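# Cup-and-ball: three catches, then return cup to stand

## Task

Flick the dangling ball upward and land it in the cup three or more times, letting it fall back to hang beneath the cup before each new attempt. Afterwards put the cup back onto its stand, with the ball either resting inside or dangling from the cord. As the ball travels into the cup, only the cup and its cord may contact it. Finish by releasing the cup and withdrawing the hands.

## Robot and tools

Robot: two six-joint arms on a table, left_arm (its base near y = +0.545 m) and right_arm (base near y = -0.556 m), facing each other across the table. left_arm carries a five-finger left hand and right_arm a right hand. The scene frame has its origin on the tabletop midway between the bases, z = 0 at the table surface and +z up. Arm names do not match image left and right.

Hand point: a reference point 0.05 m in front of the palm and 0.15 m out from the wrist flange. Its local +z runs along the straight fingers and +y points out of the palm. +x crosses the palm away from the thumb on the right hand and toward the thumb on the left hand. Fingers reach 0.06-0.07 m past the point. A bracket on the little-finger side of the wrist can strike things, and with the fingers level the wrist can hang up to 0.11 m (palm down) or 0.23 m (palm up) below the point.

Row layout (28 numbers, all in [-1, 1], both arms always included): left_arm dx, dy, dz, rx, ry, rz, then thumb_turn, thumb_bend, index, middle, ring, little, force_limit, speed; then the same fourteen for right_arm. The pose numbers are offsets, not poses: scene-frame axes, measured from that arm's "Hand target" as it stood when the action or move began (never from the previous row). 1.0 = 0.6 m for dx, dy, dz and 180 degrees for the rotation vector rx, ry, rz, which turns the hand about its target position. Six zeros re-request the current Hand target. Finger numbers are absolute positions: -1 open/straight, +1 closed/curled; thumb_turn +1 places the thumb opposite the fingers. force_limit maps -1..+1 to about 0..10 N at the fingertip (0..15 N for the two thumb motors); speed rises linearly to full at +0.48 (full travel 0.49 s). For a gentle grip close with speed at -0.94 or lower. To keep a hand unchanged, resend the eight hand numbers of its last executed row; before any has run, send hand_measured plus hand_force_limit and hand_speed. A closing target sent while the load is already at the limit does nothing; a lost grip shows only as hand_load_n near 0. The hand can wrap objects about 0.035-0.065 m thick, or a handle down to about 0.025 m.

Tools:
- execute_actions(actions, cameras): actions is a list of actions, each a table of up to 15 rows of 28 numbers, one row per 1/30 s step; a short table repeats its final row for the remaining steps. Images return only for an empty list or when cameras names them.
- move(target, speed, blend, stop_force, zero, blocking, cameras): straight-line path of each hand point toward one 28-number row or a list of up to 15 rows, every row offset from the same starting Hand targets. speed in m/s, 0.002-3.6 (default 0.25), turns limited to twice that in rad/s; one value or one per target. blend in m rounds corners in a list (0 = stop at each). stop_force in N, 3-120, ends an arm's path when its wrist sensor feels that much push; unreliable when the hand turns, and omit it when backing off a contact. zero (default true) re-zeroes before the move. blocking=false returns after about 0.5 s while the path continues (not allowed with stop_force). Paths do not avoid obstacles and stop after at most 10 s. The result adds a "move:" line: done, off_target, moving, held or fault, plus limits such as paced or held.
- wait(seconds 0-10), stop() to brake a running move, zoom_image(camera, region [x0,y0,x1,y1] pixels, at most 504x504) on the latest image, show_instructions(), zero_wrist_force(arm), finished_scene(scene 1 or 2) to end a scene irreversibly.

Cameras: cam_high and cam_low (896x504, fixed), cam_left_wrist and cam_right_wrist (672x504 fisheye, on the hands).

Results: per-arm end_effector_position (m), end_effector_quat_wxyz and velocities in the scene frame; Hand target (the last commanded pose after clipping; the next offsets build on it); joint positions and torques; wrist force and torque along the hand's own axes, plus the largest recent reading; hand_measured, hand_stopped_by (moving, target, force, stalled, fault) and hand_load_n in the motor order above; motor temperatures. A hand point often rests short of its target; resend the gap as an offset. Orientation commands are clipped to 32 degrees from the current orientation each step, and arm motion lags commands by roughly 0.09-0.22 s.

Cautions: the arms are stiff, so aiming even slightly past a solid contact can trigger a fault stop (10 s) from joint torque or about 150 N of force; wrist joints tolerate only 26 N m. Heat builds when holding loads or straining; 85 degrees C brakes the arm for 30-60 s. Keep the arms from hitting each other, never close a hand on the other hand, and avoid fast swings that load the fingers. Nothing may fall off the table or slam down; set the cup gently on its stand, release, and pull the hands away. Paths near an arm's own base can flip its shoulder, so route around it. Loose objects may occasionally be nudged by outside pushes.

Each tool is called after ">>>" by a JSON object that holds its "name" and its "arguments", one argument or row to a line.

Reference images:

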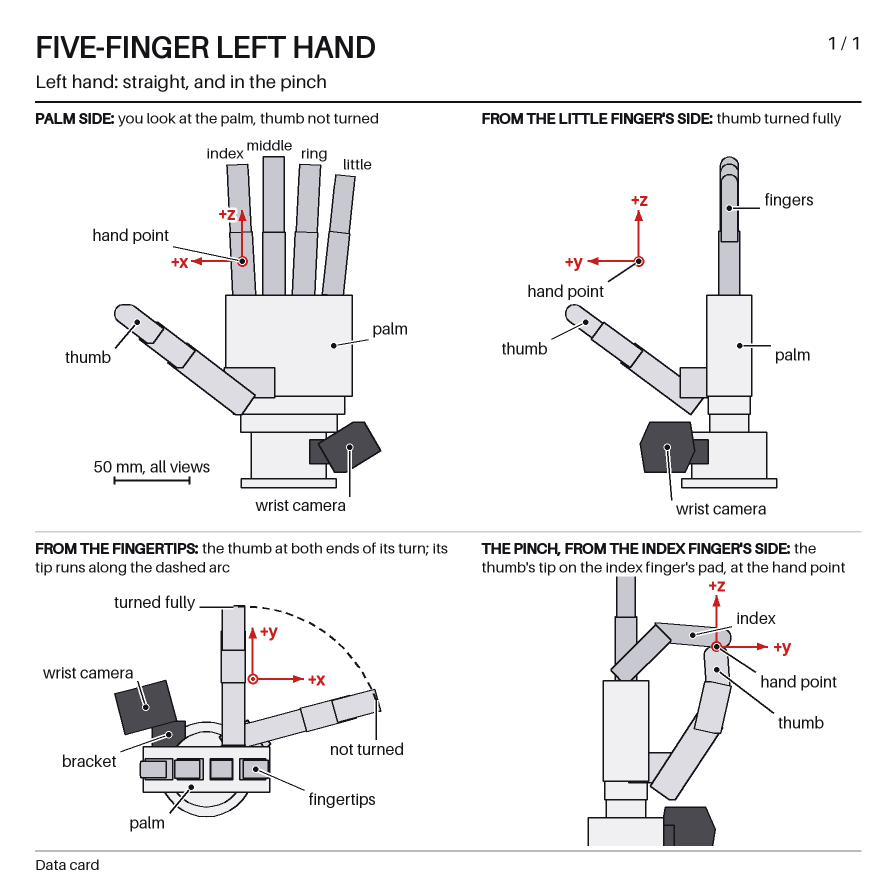

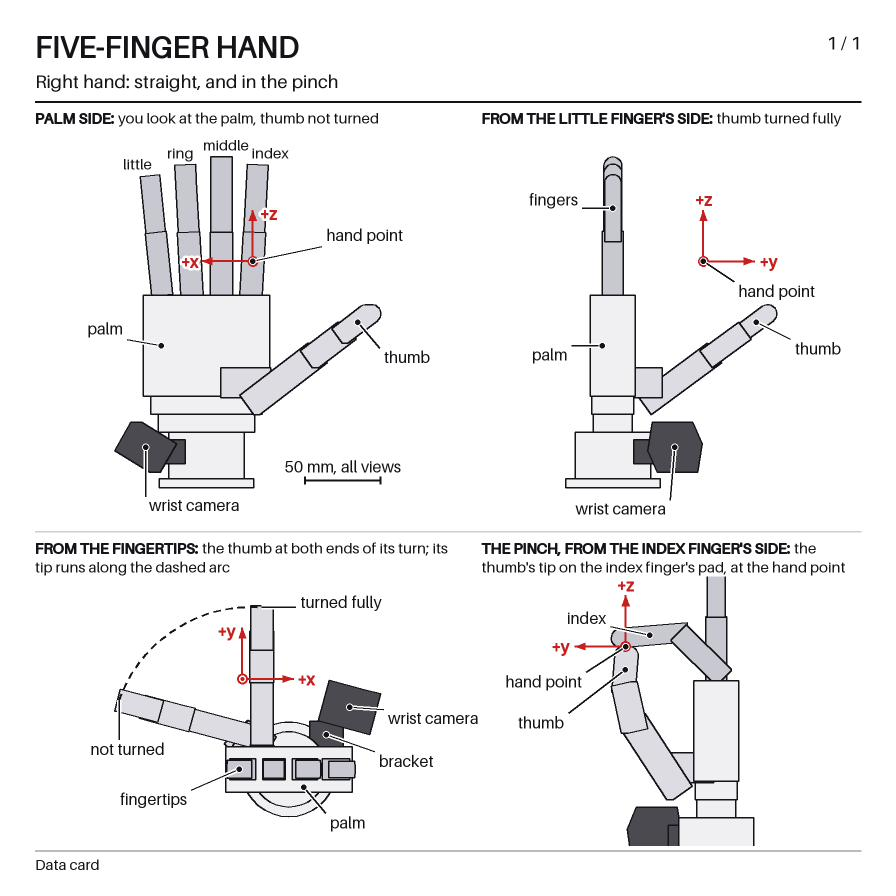

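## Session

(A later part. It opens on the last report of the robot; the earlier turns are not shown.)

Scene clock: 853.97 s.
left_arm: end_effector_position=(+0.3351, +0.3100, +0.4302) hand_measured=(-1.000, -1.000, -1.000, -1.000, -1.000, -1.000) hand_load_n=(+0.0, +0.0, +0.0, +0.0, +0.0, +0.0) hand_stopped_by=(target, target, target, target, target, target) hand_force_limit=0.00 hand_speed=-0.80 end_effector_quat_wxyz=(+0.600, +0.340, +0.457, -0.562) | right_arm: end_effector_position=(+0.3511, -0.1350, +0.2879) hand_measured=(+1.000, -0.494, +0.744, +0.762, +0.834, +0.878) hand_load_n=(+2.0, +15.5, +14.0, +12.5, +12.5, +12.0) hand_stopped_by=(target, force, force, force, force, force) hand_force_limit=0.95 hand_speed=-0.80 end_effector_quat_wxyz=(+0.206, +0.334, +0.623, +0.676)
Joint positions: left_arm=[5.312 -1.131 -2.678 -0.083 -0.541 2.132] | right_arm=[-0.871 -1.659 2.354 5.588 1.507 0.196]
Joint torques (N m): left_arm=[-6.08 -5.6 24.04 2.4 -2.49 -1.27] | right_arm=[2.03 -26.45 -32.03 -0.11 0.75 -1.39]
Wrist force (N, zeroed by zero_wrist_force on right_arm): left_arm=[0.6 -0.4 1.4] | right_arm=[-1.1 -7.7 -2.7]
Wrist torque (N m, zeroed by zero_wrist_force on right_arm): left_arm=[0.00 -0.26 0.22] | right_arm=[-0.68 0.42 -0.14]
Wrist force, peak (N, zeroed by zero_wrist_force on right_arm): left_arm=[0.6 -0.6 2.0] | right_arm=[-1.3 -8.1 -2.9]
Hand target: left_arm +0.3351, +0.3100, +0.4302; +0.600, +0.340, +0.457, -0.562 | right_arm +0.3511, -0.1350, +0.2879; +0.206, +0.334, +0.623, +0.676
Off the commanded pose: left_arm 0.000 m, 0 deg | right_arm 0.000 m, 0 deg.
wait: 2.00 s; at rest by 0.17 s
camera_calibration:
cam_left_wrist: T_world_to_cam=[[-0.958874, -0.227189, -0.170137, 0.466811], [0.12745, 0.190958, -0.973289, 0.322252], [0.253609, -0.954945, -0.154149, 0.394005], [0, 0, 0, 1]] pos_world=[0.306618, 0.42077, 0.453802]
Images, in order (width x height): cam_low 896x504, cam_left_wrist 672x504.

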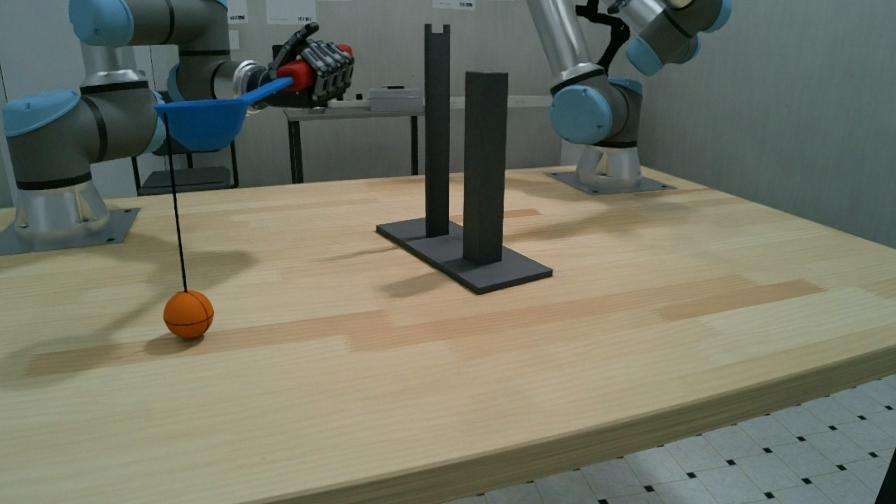

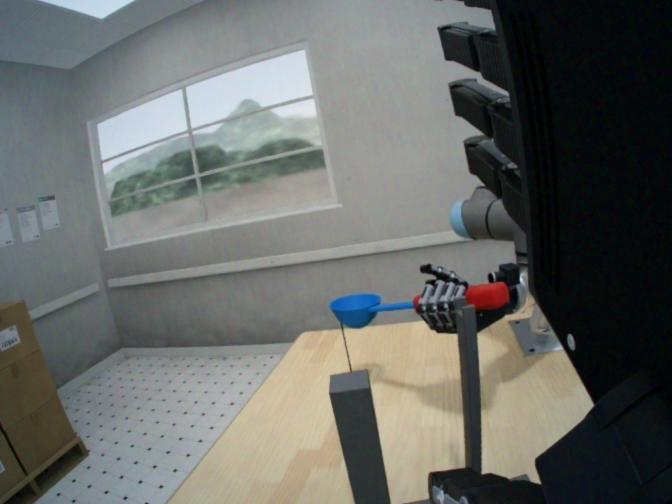

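>>> {"name": "move", "arguments": {
  "target": [0,0,0,0,0,0,-1,-1,-1,-1,-1,-1,0,-0.8,-0.0025,-0.0069,0,0,0,0,1,0.97,0.97,0.97,0.98,0.98,0.95,-0.8],
  "speed": 0.005
}}

>>> {"name": "wait", "arguments": {
  "seconds": 0.5,
  "cameras": ["cam_low"]
}}

>>> {"name": "zoom_image", "arguments": {
  "camera": "cam_low",
  "region": [120, 260, 240, 360]
}}

>>> {"name": "move", "arguments": {
  "target": [0,0,0,0,0,0,-1,-1,-1,-1,-1,-1,0,-0.8,0,0,0.0085,0,0,0,1,0.97,0.97,0.97,0.98,0.98,0.95,-0.8],
  "speed": 0.002,
  "cameras": ["cam_low"]
}}

>>> {"name": "zoom_image", "arguments": {
  "camera": "cam_low",
  "region": [120, 260, 240, 360]
}}

>>> {"name": "wait", "arguments": {
  "seconds": 0.21,
  "cameras": ["cam_low"]
}}

>>> {"name": "zoom_image", "arguments": {
  "camera": "cam_low",
  "region": [120, 260, 240, 360]
}}

>>> {"name": "wait", "arguments": {
  "seconds": 0.21,
  "cameras": ["cam_low"]
}}

>>> {"name": "zoom_image", "arguments": {
  "camera": "cam_low",
  "region": [120, 260, 240, 360]
}}

Scene clock: 856.47 s.
left_arm: end_effector_position=(+0.3351, +0.3100, +0.4302) hand_measured=(-1.000, -1.000, -1.000, -1.000, -1.000, -1.000) hand_load_n=(+0.0, +0.0, +0.5, +0.0, +0.0, +0.0) hand_stopped_by=(target, target, target, target, target, target) hand_force_limit=0.00 hand_speed=-0.80 end_effector_quat_wxyz=(+0.600, +0.340, +0.457, -0.562) | right_arm: end_effector_position=(+0.3495, -0.1392, +0.2879) hand_measured=(+1.000, -0.494, +0.744, +0.762, +0.834, +0.878) hand_load_n=(+2.0, +15.5, +14.5, +13.0, +12.5, +12.0) hand_stopped_by=(target, force, force, force, force, force) hand_force_limit=0.95 hand_speed=-0.80 end_effector_quat_wxyz=(+0.206, +0.334, +0.623, +0.676)
Joint positions: left_arm=[5.312 -1.131 -2.678 -0.083 -0.541 2.132] | right_arm=[-0.879 -1.671 2.365 5.589 1.499 0.196]
Joint torques (N m): left_arm=[-6.89 -5.1 25.17 2.38 -2.6 -1.39] | right_arm=[-4.06 -15.22 -16.34 0.01 -1.11 -1.11]
Wrist force (N, zeroed by zero_wrist_force on right_arm): left_arm=[0.3 -0.7 1.8] | right_arm=[-0.9 -8.2 -2.3]
Wrist torque (N m, zeroed by zero_wrist_force on right_arm): left_arm=[-0.06 -0.21 0.21] | right_arm=[-0.78 0.38 -0.15]
Wrist force, peak (N, zeroed by zero_wrist_force on right_arm): left_arm=[0.6 -0.6 2.0] | right_arm=[-1.5 -8.1 -2.6]
Hand target: left_arm +0.3351, +0.3100, +0.4302; +0.600, +0.340, +0.457, -0.562 | right_arm +0.3496, -0.1391, +0.2879; +0.206, +0.334, +0.623, +0.676
Off the commanded pose: left_arm 0.000 m, 0 deg | right_arm 0.000 m, 0 deg.
move: done

Scene clock: 856.97 s.
left_arm: end_effector_position=(+0.3351, +0.3100, +0.4302) hand_measured=(-1.000, -1.000, -1.000, -1.000, -1.000, -1.000) hand_load_n=(+0.0, +0.5, +0.0, +0.5, +0.0, +0.0) hand_stopped_by=(target, target, target, target, target, target) hand_force_limit=0.00 hand_speed=-0.80 end_effector_quat_wxyz=(+0.600, +0.340, +0.457, -0.562) | right_arm: end_effector_position=(+0.3496, -0.1392, +0.2878) hand_measured=(+1.000, -0.494, +0.744, +0.762, +0.834, +0.878) hand_load_n=(+2.5, +15.5, +14.5, +12.5, +12.5, +12.0) hand_stopped_by=(target, force, force, force, force, force) hand_force_limit=0.95 hand_speed=-0.80 end_effector_quat_wxyz=(+0.206, +0.334, +0.623, +0.676)
Joint positions: left_arm=[5.312 -1.131 -2.678 -0.083 -0.541 2.132] | right_arm=[-0.879 -1.671 2.365 5.589 1.499 0.196]
Joint torques (N m): left_arm=[-6.24 -5.65 24.08 2.41 -2.59 -1.29] | right_arm=[7.97 -2.93 -32.4 -0.96 2.07 -1.08]
Wrist force (N, zeroed by zero_wrist_force on right_arm): left_arm=[0.6 -0.6 1.6] | right_arm=[-1.1 -8.1 -2.5]
Wrist torque (N m, zeroed by zero_wrist_force on right_arm): left_arm=[-0.03 -0.25 0.23] | right_arm=[-0.77 0.41 -0.16]
Wrist force, peak (N, zeroed by zero_wrist_force on right_arm): left_arm=[0.6 -0.6 2.0] | right_arm=[-1.1 -8.1 -2.5]
Hand target: left_arm +0.3351, +0.3100, +0.4302; +0.600, +0.340, +0.457, -0.562 | right_arm +0.3496, -0.1391, +0.2879; +0.206, +0.334, +0.623, +0.676
Off the commanded pose: left_arm 0.000 m, 0 deg | right_arm 0.000 m, 0 deg.
wait: 0.50 s; at rest by 0.17 s
Images, in order (width x height): cam_low 896x504.

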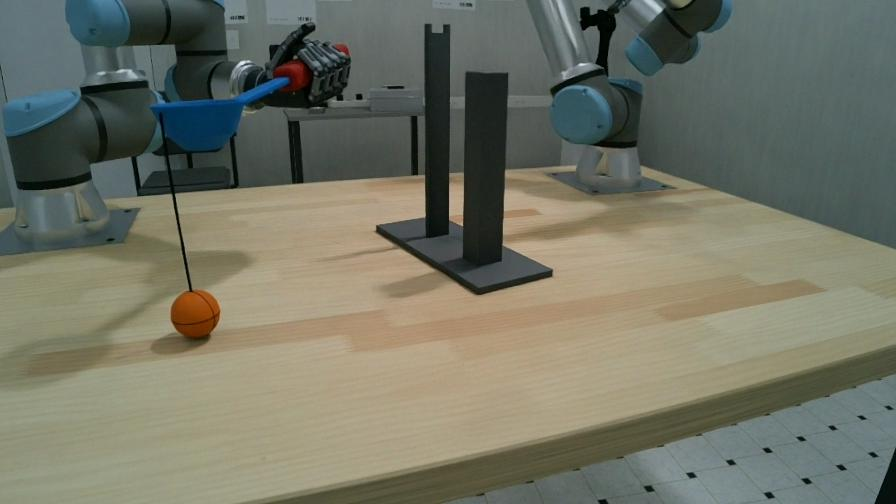

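Scaled by 4.200 from the camera's 896x504 image, which has a finer 1280x720 frame.

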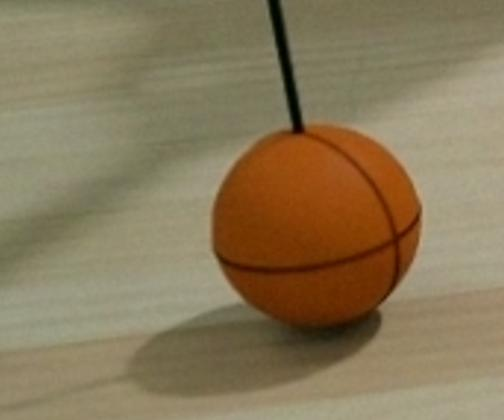

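Scene clock: 859.73 s.
left_arm: end_effector_position=(+0.3351, +0.3100, +0.4302) hand_measured=(-1.000, -1.000, -1.000, -1.000, -1.000, -1.000) hand_load_n=(+0.0, +0.0, +0.0, +0.0, +0.0, +0.0) hand_stopped_by=(target, target, target, target, target, target) hand_force_limit=0.00 hand_speed=-0.80 end_effector_quat_wxyz=(+0.600, +0.340, +0.457, -0.562) | right_arm: end_effector_position=(+0.3496, -0.1391, +0.2930) hand_measured=(+1.000, -0.494, +0.744, +0.762, +0.834, +0.878) hand_load_n=(+2.5, +15.5, +14.5, +12.5, +12.5, +12.0) hand_stopped_by=(target, force, force, force, force, force) hand_force_limit=0.95 hand_speed=-0.80 end_effector_quat_wxyz=(+0.206, +0.334, +0.623, +0.676)
Joint positions: left_arm=[5.312 -1.131 -2.678 -0.083 -0.541 2.132] | right_arm=[-0.879 -1.682 2.358 5.608 1.499 0.196]
Joint torques (N m): left_arm=[-7.32 -5.45 23.96 2.46 -2.51 -1.3] | right_arm=[8.85 -23.06 -31.54 -0.76 2.13 -1.5]
Wrist force (N, zeroed by zero_wrist_force on right_arm): left_arm=[0.4 -0.3 1.5] | right_arm=[-1.2 -8.1 -2.5]
Wrist torque (N m, zeroed by zero_wrist_force on right_arm): left_arm=[0.02 -0.23 0.21] | right_arm=[-0.76 0.43 -0.17]
Wrist force, peak (N, zeroed by zero_wrist_force on right_arm): left_arm=[0.8 -0.4 2.0] | right_arm=[-1.2 -8.1 -2.8]
Hand target: left_arm +0.3351, +0.3100, +0.4302; +0.600, +0.340, +0.457, -0.562 | right_arm +0.3496, -0.1391, +0.2930; +0.206, +0.334, +0.623, +0.676
Off the commanded pose: left_arm 0.000 m, 0 deg | right_arm 0.000 m, 0 deg.
move: done
Images, in order (width x height): cam_low 896x504.

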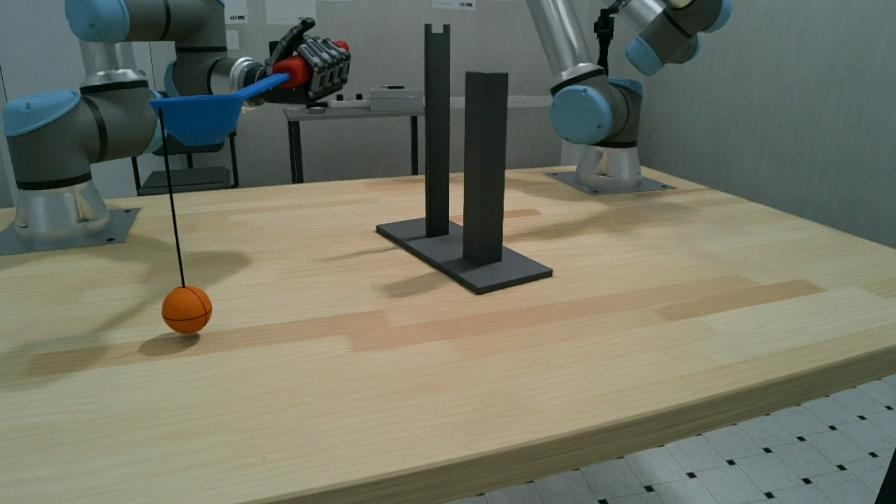

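Scaled by 4.200 from the camera's 896x504 image, which has a finer 1280x720 frame.

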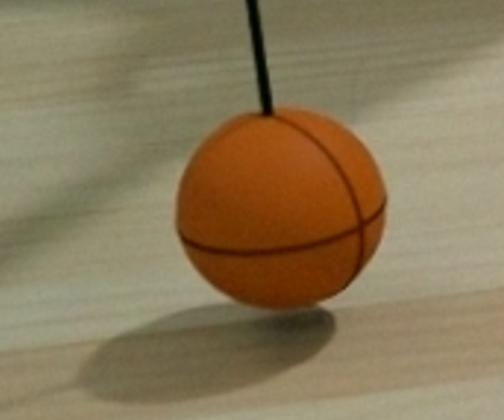

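Scene clock: 859.97 s.
left_arm: end_effector_position=(+0.3351, +0.3100, +0.4302) hand_measured=(-1.000, -1.000, -1.000, -1.000, -1.000, -1.000) hand_load_n=(+0.0, +0.0, +0.0, +0.0, +0.0, +0.0) hand_stopped_by=(target, target, target, target, target, target) hand_force_limit=0.00 hand_speed=-0.80 end_effector_quat_wxyz=(+0.600, +0.340, +0.457, -0.562) | right_arm: end_effector_position=(+0.3496, -0.1391, +0.2930) hand_measured=(+1.000, -0.494, +0.744, +0.762, +0.834, +0.878) hand_load_n=(+2.5, +15.5, +14.5, +12.5, +12.0, +12.5) hand_stopped_by=(target, force, force, force, force, force) hand_force_limit=0.95 hand_speed=-0.80 end_effector_quat_wxyz=(+0.206, +0.334, +0.623, +0.676)
Joint positions: left_arm=[5.312 -1.131 -2.678 -0.083 -0.541 2.132] | right_arm=[-0.879 -1.682 2.358 5.608 1.499 0.196]
Joint torques (N m): left_arm=[-6.66 -5.62 25.12 2.34 -2.53 -1.51] | right_arm=[9.06 -20.77 -28.89 -2.23 2.2 -1.29]
Wrist force (N, zeroed by zero_wrist_force on right_arm): left_arm=[0.7 -0.8 1.5] | right_arm=[-1.2 -7.8 -2.6]
Wrist torque (N m, zeroed by zero_wrist_force on right_arm): left_arm=[-0.07 -0.27 0.24] | right_arm=[-0.70 0.43 -0.15]
Wrist force, peak (N, zeroed by zero_wrist_force on right_arm): left_arm=[0.6 -0.8 1.9] | right_arm=[-0.9 -8.1 -2.8]
Hand target: left_arm +0.3351, +0.3100, +0.4302; +0.600, +0.340, +0.457, -0.562 | right_arm +0.3496, -0.1391, +0.2930; +0.206, +0.334, +0.623, +0.676
Off the commanded pose: left_arm 0.000 m, 0 deg | right_arm 0.000 m, 0 deg.
wait: 0.23 s; at rest by 0.17 s
Images, in order (width x height): cam_low 896x504.

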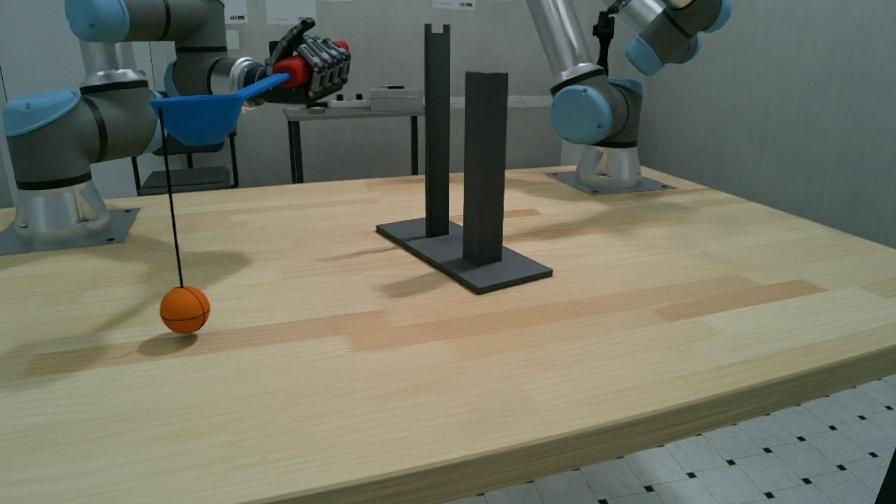

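Scaled by 4.200 from the camera's 896x504 image, which has a finer 1280x720 frame.

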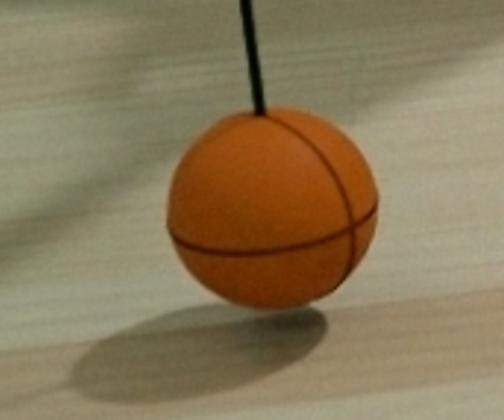

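Scene clock: 860.20 s.
left_arm: end_effector_position=(+0.3351, +0.3100, +0.4302) hand_measured=(-1.000, -1.000, -1.000, -1.000, -1.000, -1.000) hand_load_n=(+0.0, +0.0, +0.0, +0.0, +0.0, +0.0) hand_stopped_by=(target, target, target, target, target, target) hand_force_limit=0.00 hand_speed=-0.80 end_effector_quat_wxyz=(+0.600, +0.340, +0.457, -0.562) | right_arm: end_effector_position=(+0.3496, -0.1391, +0.2930) hand_measured=(+1.000, -0.494, +0.744, +0.762, +0.834, +0.878) hand_load_n=(+2.5, +15.5, +14.5, +12.5, +12.5, +12.0) hand_stopped_by=(target, force, force, force, force, force) hand_force_limit=0.95 hand_speed=-0.80 end_effector_quat_wxyz=(+0.206, +0.334, +0.623, +0.676)
Joint positions: left_arm=[5.312 -1.131 -2.678 -0.083 -0.541 2.132] | right_arm=[-0.879 -1.682 2.358 5.608 1.499 0.196]
Joint torques (N m): left_arm=[-6.48 -5.69 24.98 2.38 -2.46 -1.27] | right_arm=[9.24 -16.4 -26.55 -3.29 2.06 -1.31]
Wrist force (N, zeroed by zero_wrist_force on right_arm): left_arm=[0.5 -0.4 1.5] | right_arm=[-0.7 -7.4 -2.7]
Wrist torque (N m, zeroed by zero_wrist_force on right_arm): left_arm=[-0.01 -0.25 0.23] | right_arm=[-0.64 0.36 -0.10]
Wrist force, peak (N, zeroed by zero_wrist_force on right_arm): left_arm=[0.8 -0.6 1.6] | right_arm=[-0.8 -7.9 -2.7]
Hand target: left_arm +0.3351, +0.3100, +0.4302; +0.600, +0.340, +0.457, -0.562 | right_arm +0.3496, -0.1391, +0.2930; +0.206, +0.334, +0.623, +0.676
Off the commanded pose: left_arm 0.000 m, 0 deg | right_arm 0.000 m, 0 deg.
wait: 0.23 s; at rest by 0.17 s
Images, in order (width x height): cam_low 896x504.

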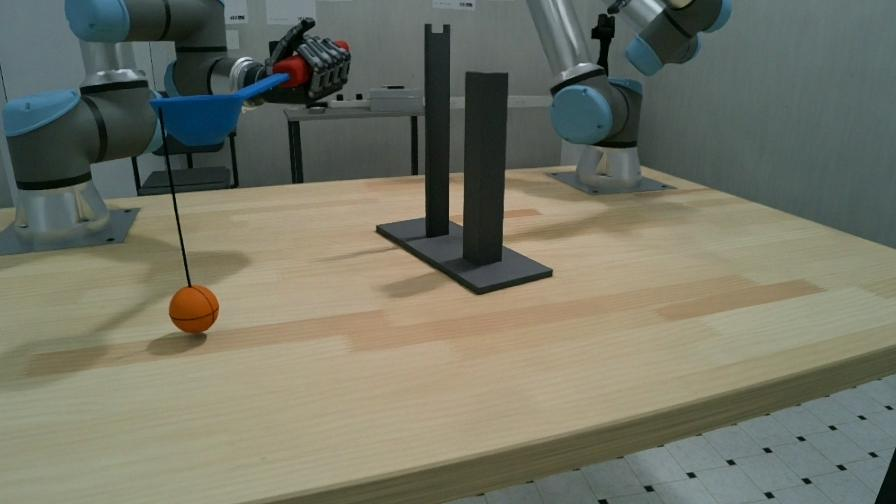

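Scaled by 4.200 from the camera's 896x504 image, which has a finer 1280x720 frame.

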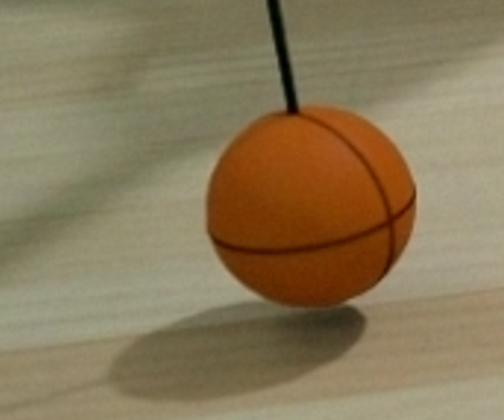

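>>> {"name": "move", "arguments": {
  "target": [0,0,0,0,0,0,-1,-1,-1,-1,-1,-1,0,-0.8,0,0,-0.0183,0,0,0,1,0.97,0.97,0.97,0.98,0.98,0.95,-0.8],
  "speed": 0.02
}}

>>> {"name": "wait", "arguments": {
  "seconds": 2,
  "cameras": ["cam_low"]
}}

>>> {"name": "zoom_image", "arguments": {
  "camera": "cam_low",
  "region": [120, 260, 240, 360]
}}

>>> {"name": "wait", "arguments": {
  "seconds": 0.6,
  "cameras": ["cam_low"]
}}

>>> {"name": "zoom_image", "arguments": {
  "camera": "cam_low",
  "region": [120, 260, 240, 360]
}}

>>> {"name": "zoom_image", "arguments": {
  "camera": "cam_low",
  "region": [130, 80, 230, 360]
}}

Scene clock: 862.27 s.
left_arm: end_effector_position=(+0.3351, +0.3100, +0.4302) hand_measured=(-1.000, -1.000, -1.000, -1.000, -1.000, -1.000) hand_load_n=(+0.0, +0.0, +0.0, +0.0, +0.0, +0.0) hand_stopped_by=(target, target, target, target, target, target) hand_force_limit=0.00 hand_speed=-0.80 end_effector_quat_wxyz=(+0.600, +0.340, +0.457, -0.562) | right_arm: end_effector_position=(+0.3495, -0.1392, +0.2817) hand_measured=(+1.000, -0.494, +0.744, +0.762, +0.834, +0.878) hand_load_n=(+2.5, +15.0, +15.0, +13.0, +12.5, +12.5) hand_stopped_by=(target, force, force, force, force, force) hand_force_limit=0.95 hand_speed=-0.80 end_effector_quat_wxyz=(+0.206, +0.334, +0.624, +0.676) end_effector_velocity=(+0.000, +0.000, -0.002) end_effector_angular_velocity=(-0.004, +0.005, +0.000)
Joint positions: left_arm=[5.312 -1.131 -2.678 -0.083 -0.541 2.132] | right_arm=[-0.879 -1.658 2.374 5.568 1.499 0.196]
Joint velocities: left_arm=[within noise] | right_arm=[0 -0.001 0 0.008 0 0]
Joint torques (N m): left_arm=[-6.38 -5.57 24.61 2.3 -2.49 -1.34] | right_arm=[8.67 -27.67 -30.26 0.19 1.55 -1.22]
Wrist force (N, zeroed by zero_wrist_force on right_arm): left_arm=[0.4 -0.7 1.4] | right_arm=[-1.2 -7.6 -2.5]
Wrist torque (N m, zeroed by zero_wrist_force on right_arm): left_arm=[-0.04 -0.24 0.23] | right_arm=[-0.74 0.44 -0.24]
Wrist force, peak (N, zeroed by zero_wrist_force on right_arm): left_arm=[0.7 -0.7 1.9] | right_arm=[-0.9 -8.1 -2.7]
Hand target: left_arm +0.3351, +0.3100, +0.4302; +0.600, +0.340, +0.457, -0.562 | right_arm +0.3496, -0.1391, +0.2820; +0.206, +0.334, +0.623, +0.676
Off the commanded pose: left_arm 0.000 m, 0 deg | right_arm 0.000 m, 0 deg.
move: done

Scene clock: 864.27 s.
left_arm: end_effector_position=(+0.3351, +0.3100, +0.4302) hand_measured=(-1.000, -1.000, -1.000, -1.000, -1.000, -1.000) hand_load_n=(+0.0, +0.0, +0.0, +0.0, +0.0, +0.0) hand_stopped_by=(target, target, target, target, target, target) hand_force_limit=0.00 hand_speed=-0.80 end_effector_quat_wxyz=(+0.600, +0.340, +0.457, -0.562) | right_arm: end_effector_position=(+0.3496, -0.1391, +0.2820) hand_measured=(+1.000, -0.494, +0.744, +0.762, +0.834, +0.878) hand_load_n=(+2.0, +15.5, +14.5, +12.5, +12.5, +12.0) hand_stopped_by=(target, force, force, force, force, force) hand_force_limit=0.95 hand_speed=-0.80 end_effector_quat_wxyz=(+0.206, +0.334, +0.623, +0.676)
Joint positions: left_arm=[5.312 -1.131 -2.678 -0.083 -0.541 2.132] | right_arm=[-0.879 -1.658 2.374 5.568 1.499 0.196]
Joint torques (N m): left_arm=[-6.67 -5.21 24.3 2.3 -2.61 -1.34] | right_arm=[8.21 -27.34 -32.2 -0.01 1.58 -1.53]
Wrist force (N, zeroed by zero_wrist_force on right_arm): left_arm=[0.5 -0.5 1.2] | right_arm=[-1.1 -7.5 -2.6]
Wrist torque (N m, zeroed by zero_wrist_force on right_arm): left_arm=[0.00 -0.25 0.22] | right_arm=[-0.71 0.42 -0.24]
Wrist force, peak (N, zeroed by zero_wrist_force on right_arm): left_arm=[0.9 -0.6 2.0] | right_arm=[-1.2 -7.8 -2.5]
Hand target: left_arm +0.3351, +0.3100, +0.4302; +0.600, +0.340, +0.457, -0.562 | right_arm +0.3496, -0.1391, +0.2820; +0.206, +0.334, +0.623, +0.676
Off the commanded pose: left_arm 0.000 m, 0 deg | right_arm 0.000 m, 0 deg.
wait: 2.00 s; at rest by 0.17 s
Images, in order (width x height): cam_low 896x504.

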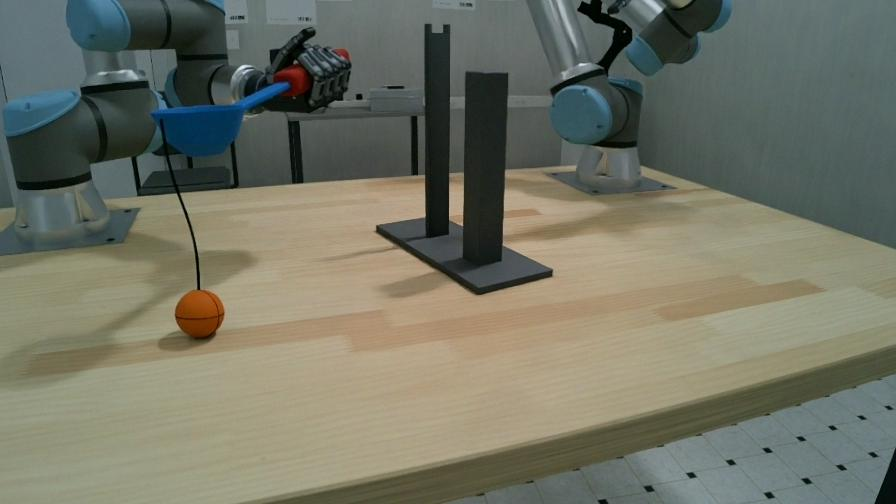

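Scaled by 4.200 from the camera's 896x504 image, which has a finer 1280x720 frame.

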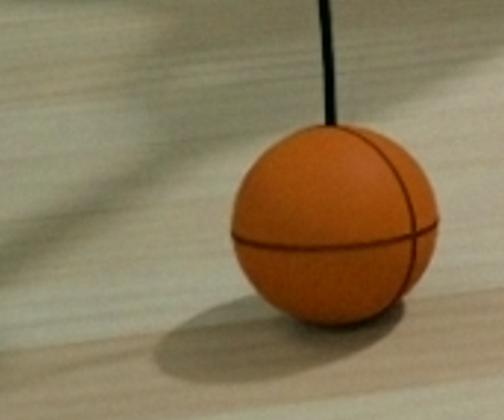

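Scene clock: 864.87 s.
left_arm: end_effector_position=(+0.3351, +0.3100, +0.4302) hand_measured=(-1.000, -1.000, -1.000, -1.000, -1.000, -1.000) hand_load_n=(-0.5, +0.0, +0.0, +0.0, +0.0, +0.0) hand_stopped_by=(target, target, target, target, target, target) hand_force_limit=0.00 hand_speed=-0.80 end_effector_quat_wxyz=(+0.600, +0.340, +0.457, -0.562) | right_arm: end_effector_position=(+0.3496, -0.1391, +0.2820) hand_measured=(+1.000, -0.494, +0.744, +0.762, +0.834, +0.878) hand_load_n=(+2.0, +15.5, +15.0, +13.0, +12.5, +12.5) hand_stopped_by=(target, force, force, force, force, force) hand_force_limit=0.95 hand_speed=-0.80 end_effector_quat_wxyz=(+0.206, +0.334, +0.623, +0.676)
Joint positions: left_arm=[5.312 -1.131 -2.678 -0.083 -0.541 2.132] | right_arm=[-0.879 -1.658 2.374 5.568 1.499 0.196]
Joint torques (N m): left_arm=[-6.51 -5.9 23.98 2.39 -2.45 -1.41] | right_arm=[7.12 -27.65 -32.8 0.13 1.48 -1.53]
Wrist force (N, zeroed by zero_wrist_force on right_arm): left_arm=[0.7 -0.3 1.6] | right_arm=[-1.1 -7.4 -2.6]
Wrist torque (N m, zeroed by zero_wrist_force on right_arm): left_arm=[0.00 -0.26 0.22] | right_arm=[-0.70 0.44 -0.24]
Wrist force, peak (N, zeroed by zero_wrist_force on right_arm): left_arm=[0.2 -0.7 1.8] | right_arm=[-1.0 -7.6 -2.7]
Hand target: left_arm +0.3351, +0.3100, +0.4302; +0.600, +0.340, +0.457, -0.562 | right_arm +0.3496, -0.1391, +0.2820; +0.206, +0.334, +0.623, +0.676
Off the commanded pose: left_arm 0.000 m, 0 deg | right_arm 0.000 m, 0 deg.
wait: 0.60 s; at rest by 0.17 s
Images, in order (width x height): cam_low 896x504.

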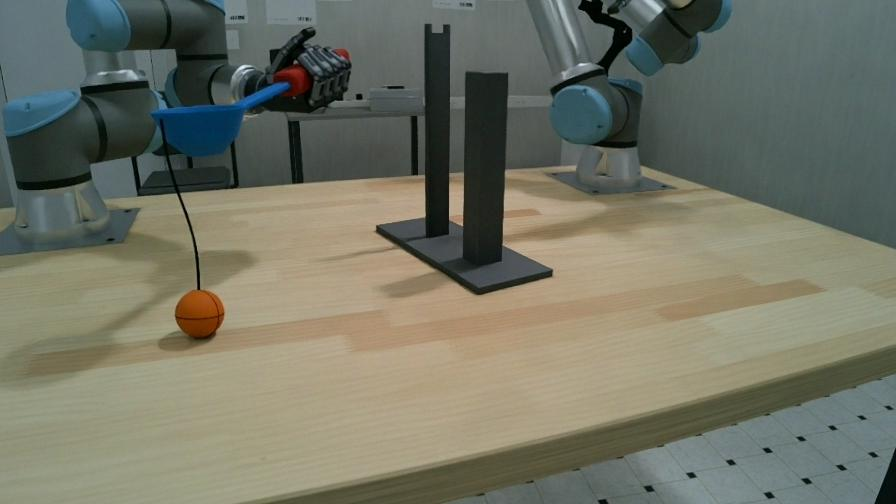

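Scaled by 4.200 from the camera's 896x504 image, which has a finer 1280x720 frame.

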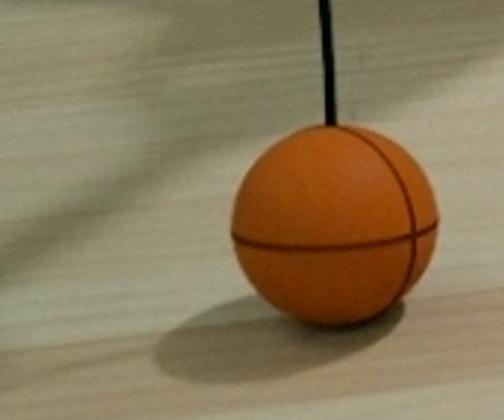

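Scaled by 1.800 from the camera's 896x504 image, which has a finer 1280x720 frame.

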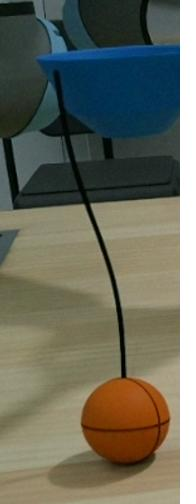

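>>> {"name": "move", "arguments": {
  "target": [0,0,0,0,0,0,-1,-1,-1,-1,-1,-1,0,-0.8,0.0055,0.0155,0,0,0,0,1,0.97,0.97,0.97,0.98,0.98,0.95,-0.8],
  "speed": 0.02
}}

>>> {"name": "move", "arguments": {
  "target": [0,0,0,0,0,0,-1,-1,-1,-1,-1,-1,0,-0.8,0,0,0.0183,0,0,0,1,0.97,0.97,0.97,0.98,0.98,0.95,-0.8],
  "speed": 0.002,
  "cameras": ["cam_low"]
}}

>>> {"name": "zoom_image", "arguments": {
  "camera": "cam_low",
  "region": [140, 260, 260, 360]
}}

>>> {"name": "wait", "arguments": {
  "seconds": 0.21,
  "cameras": ["cam_low"]
}}

>>> {"name": "zoom_image", "arguments": {
  "camera": "cam_low",
  "region": [140, 260, 260, 360]
}}

>>> {"name": "wait", "arguments": {
  "seconds": 0.21,
  "cameras": ["cam_low"]
}}

>>> {"name": "zoom_image", "arguments": {
  "camera": "cam_low",
  "region": [140, 260, 260, 360]
}}

Scene clock: 867.33 s.
left_arm: end_effector_position=(+0.3351, +0.3100, +0.4302) hand_measured=(-1.000, -1.000, -1.000, -1.000, -1.000, -1.000) hand_load_n=(+0.0, +0.0, +0.0, +0.0, +0.0, +0.0) hand_stopped_by=(target, target, target, target, target, target) hand_force_limit=0.00 hand_speed=-0.80 end_effector_quat_wxyz=(+0.600, +0.340, +0.457, -0.562) | right_arm: end_effector_position=(+0.3529, -0.1297, +0.2820) hand_measured=(+1.000, -0.494, +0.744, +0.762, +0.834, +0.878) hand_load_n=(+2.5, +15.5, +14.5, +12.5, +12.5, +12.0) hand_stopped_by=(target, force, force, force, force, force) hand_force_limit=0.95 hand_speed=-0.80 end_effector_quat_wxyz=(+0.206, +0.334, +0.623, +0.676)
Joint positions: left_arm=[5.312 -1.131 -2.678 -0.083 -0.541 2.132] | right_arm=[-0.861 -1.63 2.348 5.565 1.518 0.196]
Joint torques (N m): left_arm=[-6.24 -5.99 24.52 2.43 -2.67 -1.34] | right_arm=[-8.42 -26.48 -7.45 -3.37 -1.72 -1.55]
Wrist force (N, zeroed by zero_wrist_force on right_arm): left_arm=[0.5 -0.5 1.7] | right_arm=[-1.1 -7.1 -2.6]
Wrist torque (N m, zeroed by zero_wrist_force on right_arm): left_arm=[-0.03 -0.23 0.22] | right_arm=[-0.65 0.43 -0.22]
Wrist force, peak (N, zeroed by zero_wrist_force on right_arm): left_arm=[0.7 -0.6 1.8] | right_arm=[-1.0 -7.7 -2.5]
Hand target: left_arm +0.3351, +0.3100, +0.4302; +0.600, +0.340, +0.457, -0.562 | right_arm +0.3529, -0.1298, +0.2820; +0.206, +0.334, +0.623, +0.676
Off the commanded pose: left_arm 0.000 m, 0 deg | right_arm 0.000 m, 0 deg.
move: done

Scene clock: 873.03 s.
left_arm: end_effector_position=(+0.3351, +0.3100, +0.4302) hand_measured=(-1.000, -1.000, -1.000, -1.000, -1.000, -1.000) hand_load_n=(+0.0, +0.0, +0.0, +0.0, +0.0, +0.0) hand_stopped_by=(target, target, target, target, target, target) hand_force_limit=0.00 hand_speed=-0.80 end_effector_quat_wxyz=(+0.600, +0.340, +0.457, -0.562) | right_arm: end_effector_position=(+0.3529, -0.1298, +0.2930) hand_measured=(+1.000, -0.494, +0.744, +0.762, +0.834, +0.878) hand_load_n=(+2.0, +15.5, +14.5, +12.5, +12.5, +12.5) hand_stopped_by=(target, force, force, force, force, force) hand_force_limit=0.95 hand_speed=-0.80 end_effector_quat_wxyz=(+0.206, +0.334, +0.623, +0.676)
Joint positions: left_arm=[5.312 -1.131 -2.678 -0.083 -0.541 2.132] | right_arm=[-0.861 -1.654 2.333 5.604 1.517 0.196]
Joint torques (N m): left_arm=[-6.46 -5.9 24.69 2.49 -2.54 -1.43] | right_arm=[-10.9 -24.89 -31.82 -0.53 -2.19 0.88]
Wrist force (N, zeroed by zero_wrist_force on right_arm): left_arm=[0.4 -0.4 1.4] | right_arm=[-1.1 -8.0 -2.8]
Wrist torque (N m, zeroed by zero_wrist_force on right_arm): left_arm=[0.01 -0.22 0.21] | right_arm=[-0.73 0.42 -0.15]
Wrist force, peak (N, zeroed by zero_wrist_force on right_arm): left_arm=[0.4 -0.7 2.0] | right_arm=[-1.4 -8.0 -2.8]
Hand target: left_arm +0.3351, +0.3100, +0.4302; +0.600, +0.340, +0.457, -0.562 | right_arm +0.3529, -0.1298, +0.2930; +0.206, +0.334, +0.623, +0.676
Off the commanded pose: left_arm 0.000 m, 0 deg | right_arm 0.000 m, 0 deg.
move: done
Images, in order (width x height): cam_low 896x504.

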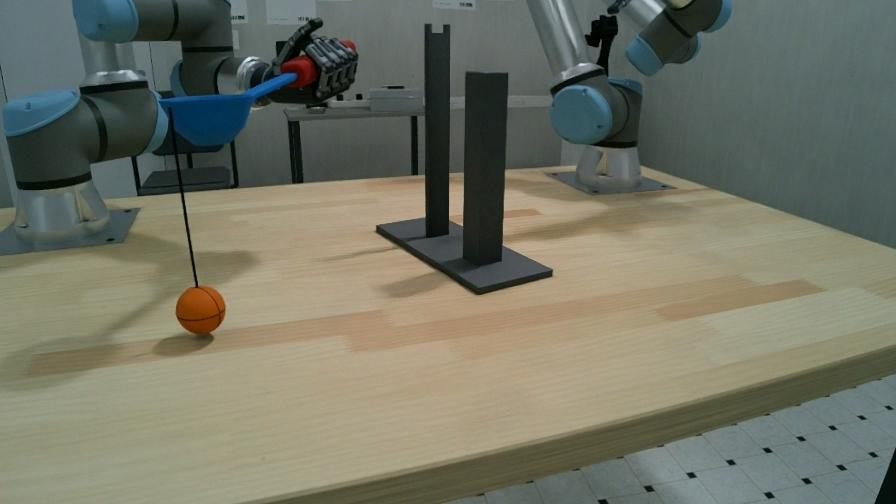

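Scaled by 4.200 from the camera's 896x504 image, which has a finer 1280x720 frame.

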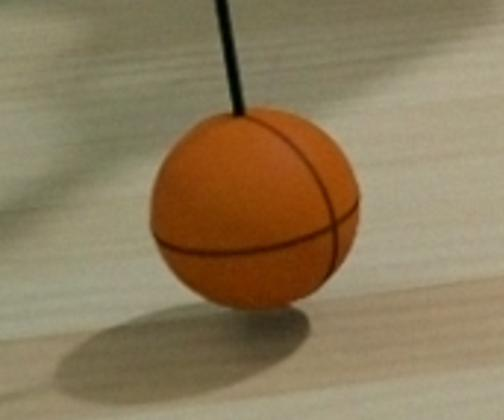

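Scene clock: 873.27 s.
left_arm: end_effector_position=(+0.3351, +0.3100, +0.4302) hand_measured=(-1.000, -1.000, -1.000, -1.000, -1.000, -1.000) hand_load_n=(+0.0, +0.0, +0.0, +0.0, +0.0, +0.0) hand_stopped_by=(target, target, target, target, target, target) hand_force_limit=0.00 hand_speed=-0.80 end_effector_quat_wxyz=(+0.600, +0.340, +0.457, -0.562) | right_arm: end_effector_position=(+0.3529, -0.1298, +0.2930) hand_measured=(+1.000, -0.494, +0.744, +0.762, +0.834, +0.878) hand_load_n=(+2.0, +15.5, +14.5, +12.5, +12.5, +12.0) hand_stopped_by=(target, force, force, force, force, force) hand_force_limit=0.95 hand_speed=-0.80 end_effector_quat_wxyz=(+0.206, +0.334, +0.623, +0.676)
Joint positions: left_arm=[5.312 -1.131 -2.678 -0.083 -0.541 2.132] | right_arm=[-0.861 -1.654 2.333 5.604 1.517 0.196]
Joint torques (N m): left_arm=[-6.04 -5.86 25.23 2.49 -2.51 -1.48] | right_arm=[-11.17 -21.11 -28.39 -2.07 -2.23 1.12]
Wrist force (N, zeroed by zero_wrist_force on right_arm): left_arm=[0.4 -0.2 1.7] | right_arm=[-0.7 -7.8 -2.7]
Wrist torque (N m, zeroed by zero_wrist_force on right_arm): left_arm=[0.02 -0.22 0.21] | right_arm=[-0.70 0.37 -0.12]
Wrist force, peak (N, zeroed by zero_wrist_force on right_arm): left_arm=[0.8 -0.5 1.8] | right_arm=[-0.9 -8.1 -2.9]
Hand target: left_arm +0.3351, +0.3100, +0.4302; +0.600, +0.340, +0.457, -0.562 | right_arm +0.3529, -0.1298, +0.2930; +0.206, +0.334, +0.623, +0.676
Off the commanded pose: left_arm 0.000 m, 0 deg | right_arm 0.000 m, 0 deg.
wait: 0.23 s; at rest by 0.17 s
Images, in order (width x height): cam_low 896x504.

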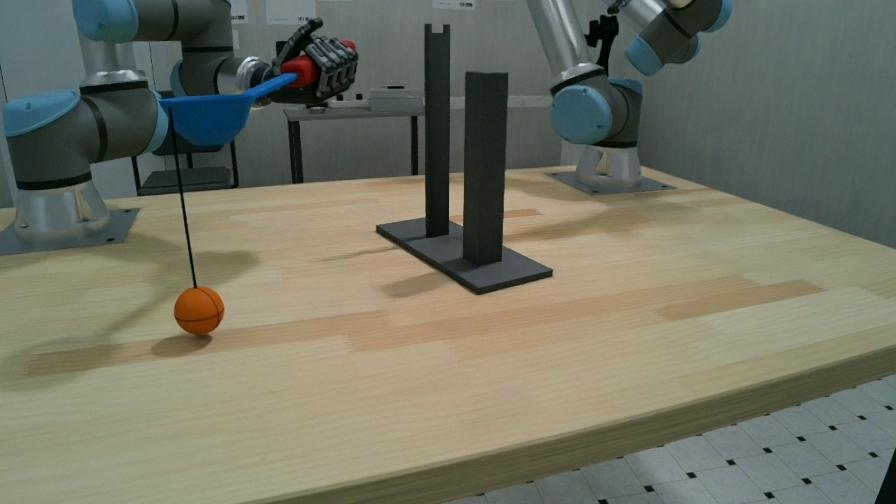

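Scaled by 4.200 from the camera's 896x504 image, which has a finer 1280x720 frame.

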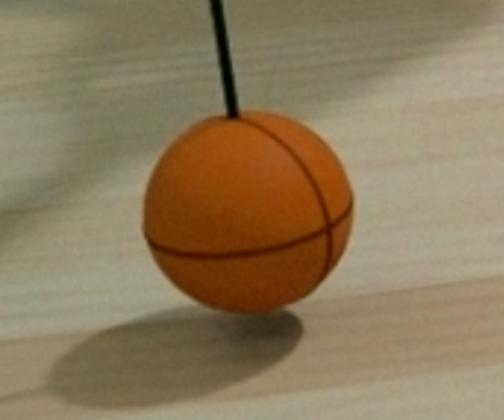

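Scene clock: 873.50 s.
left_arm: end_effector_position=(+0.3351, +0.3100, +0.4302) hand_measured=(-1.000, -1.000, -1.000, -1.000, -1.000, -1.000) hand_load_n=(+0.0, +0.0, +0.0, +0.0, +0.0, +0.0) hand_stopped_by=(target, target, target, target, target, target) hand_force_limit=0.00 hand_speed=-0.80 end_effector_quat_wxyz=(+0.600, +0.340, +0.457, -0.562) | right_arm: end_effector_position=(+0.3529, -0.1298, +0.2930) hand_measured=(+1.000, -0.494, +0.744, +0.762, +0.834, +0.878) hand_load_n=(+2.0, +15.5, +14.5, +12.5, +12.5, +12.0) hand_stopped_by=(target, force, force, force, force, force) hand_force_limit=0.95 hand_speed=-0.80 end_effector_quat_wxyz=(+0.206, +0.334, +0.623, +0.676)
Joint positions: left_arm=[5.312 -1.131 -2.678 -0.083 -0.541 2.132] | right_arm=[-0.861 -1.654 2.333 5.604 1.517 0.196]
Joint torques (N m): left_arm=[-6.66 -4.91 25.1 2.37 -2.5 -1.2] | right_arm=[-10.67 -18.69 -27.06 -3.22 -2.15 1.17]
Wrist force (N, zeroed by zero_wrist_force on right_arm): left_arm=[0.4 -0.5 1.6] | right_arm=[-1.0 -7.7 -2.6]
Wrist torque (N m, zeroed by zero_wrist_force on right_arm): left_arm=[-0.03 -0.22 0.22] | right_arm=[-0.70 0.40 -0.14]
Wrist force, peak (N, zeroed by zero_wrist_force on right_arm): left_arm=[0.5 -0.2 1.7] | right_arm=[-1.1 -7.9 -2.9]
Hand target: left_arm +0.3351, +0.3100, +0.4302; +0.600, +0.340, +0.457, -0.562 | right_arm +0.3529, -0.1298, +0.2930; +0.206, +0.334, +0.623, +0.676
Off the commanded pose: left_arm 0.000 m, 0 deg | right_arm 0.000 m, 0 deg.
wait: 0.23 s; at rest by 0.17 s
Images, in order (width x height): cam_low 896x504.

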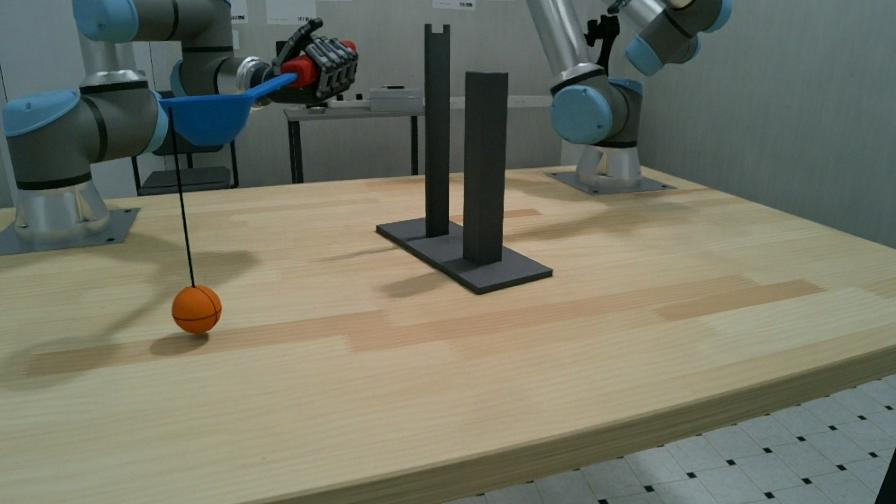

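Scaled by 4.200 from the camera's 896x504 image, which has a finer 1280x720 frame.

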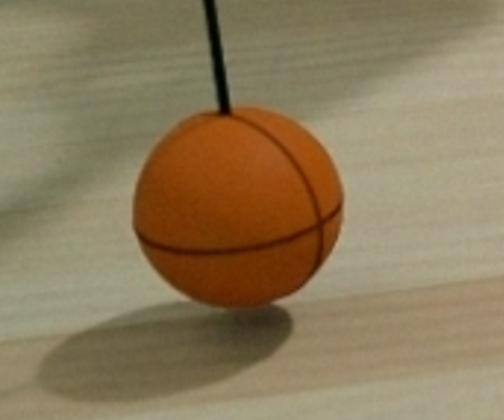

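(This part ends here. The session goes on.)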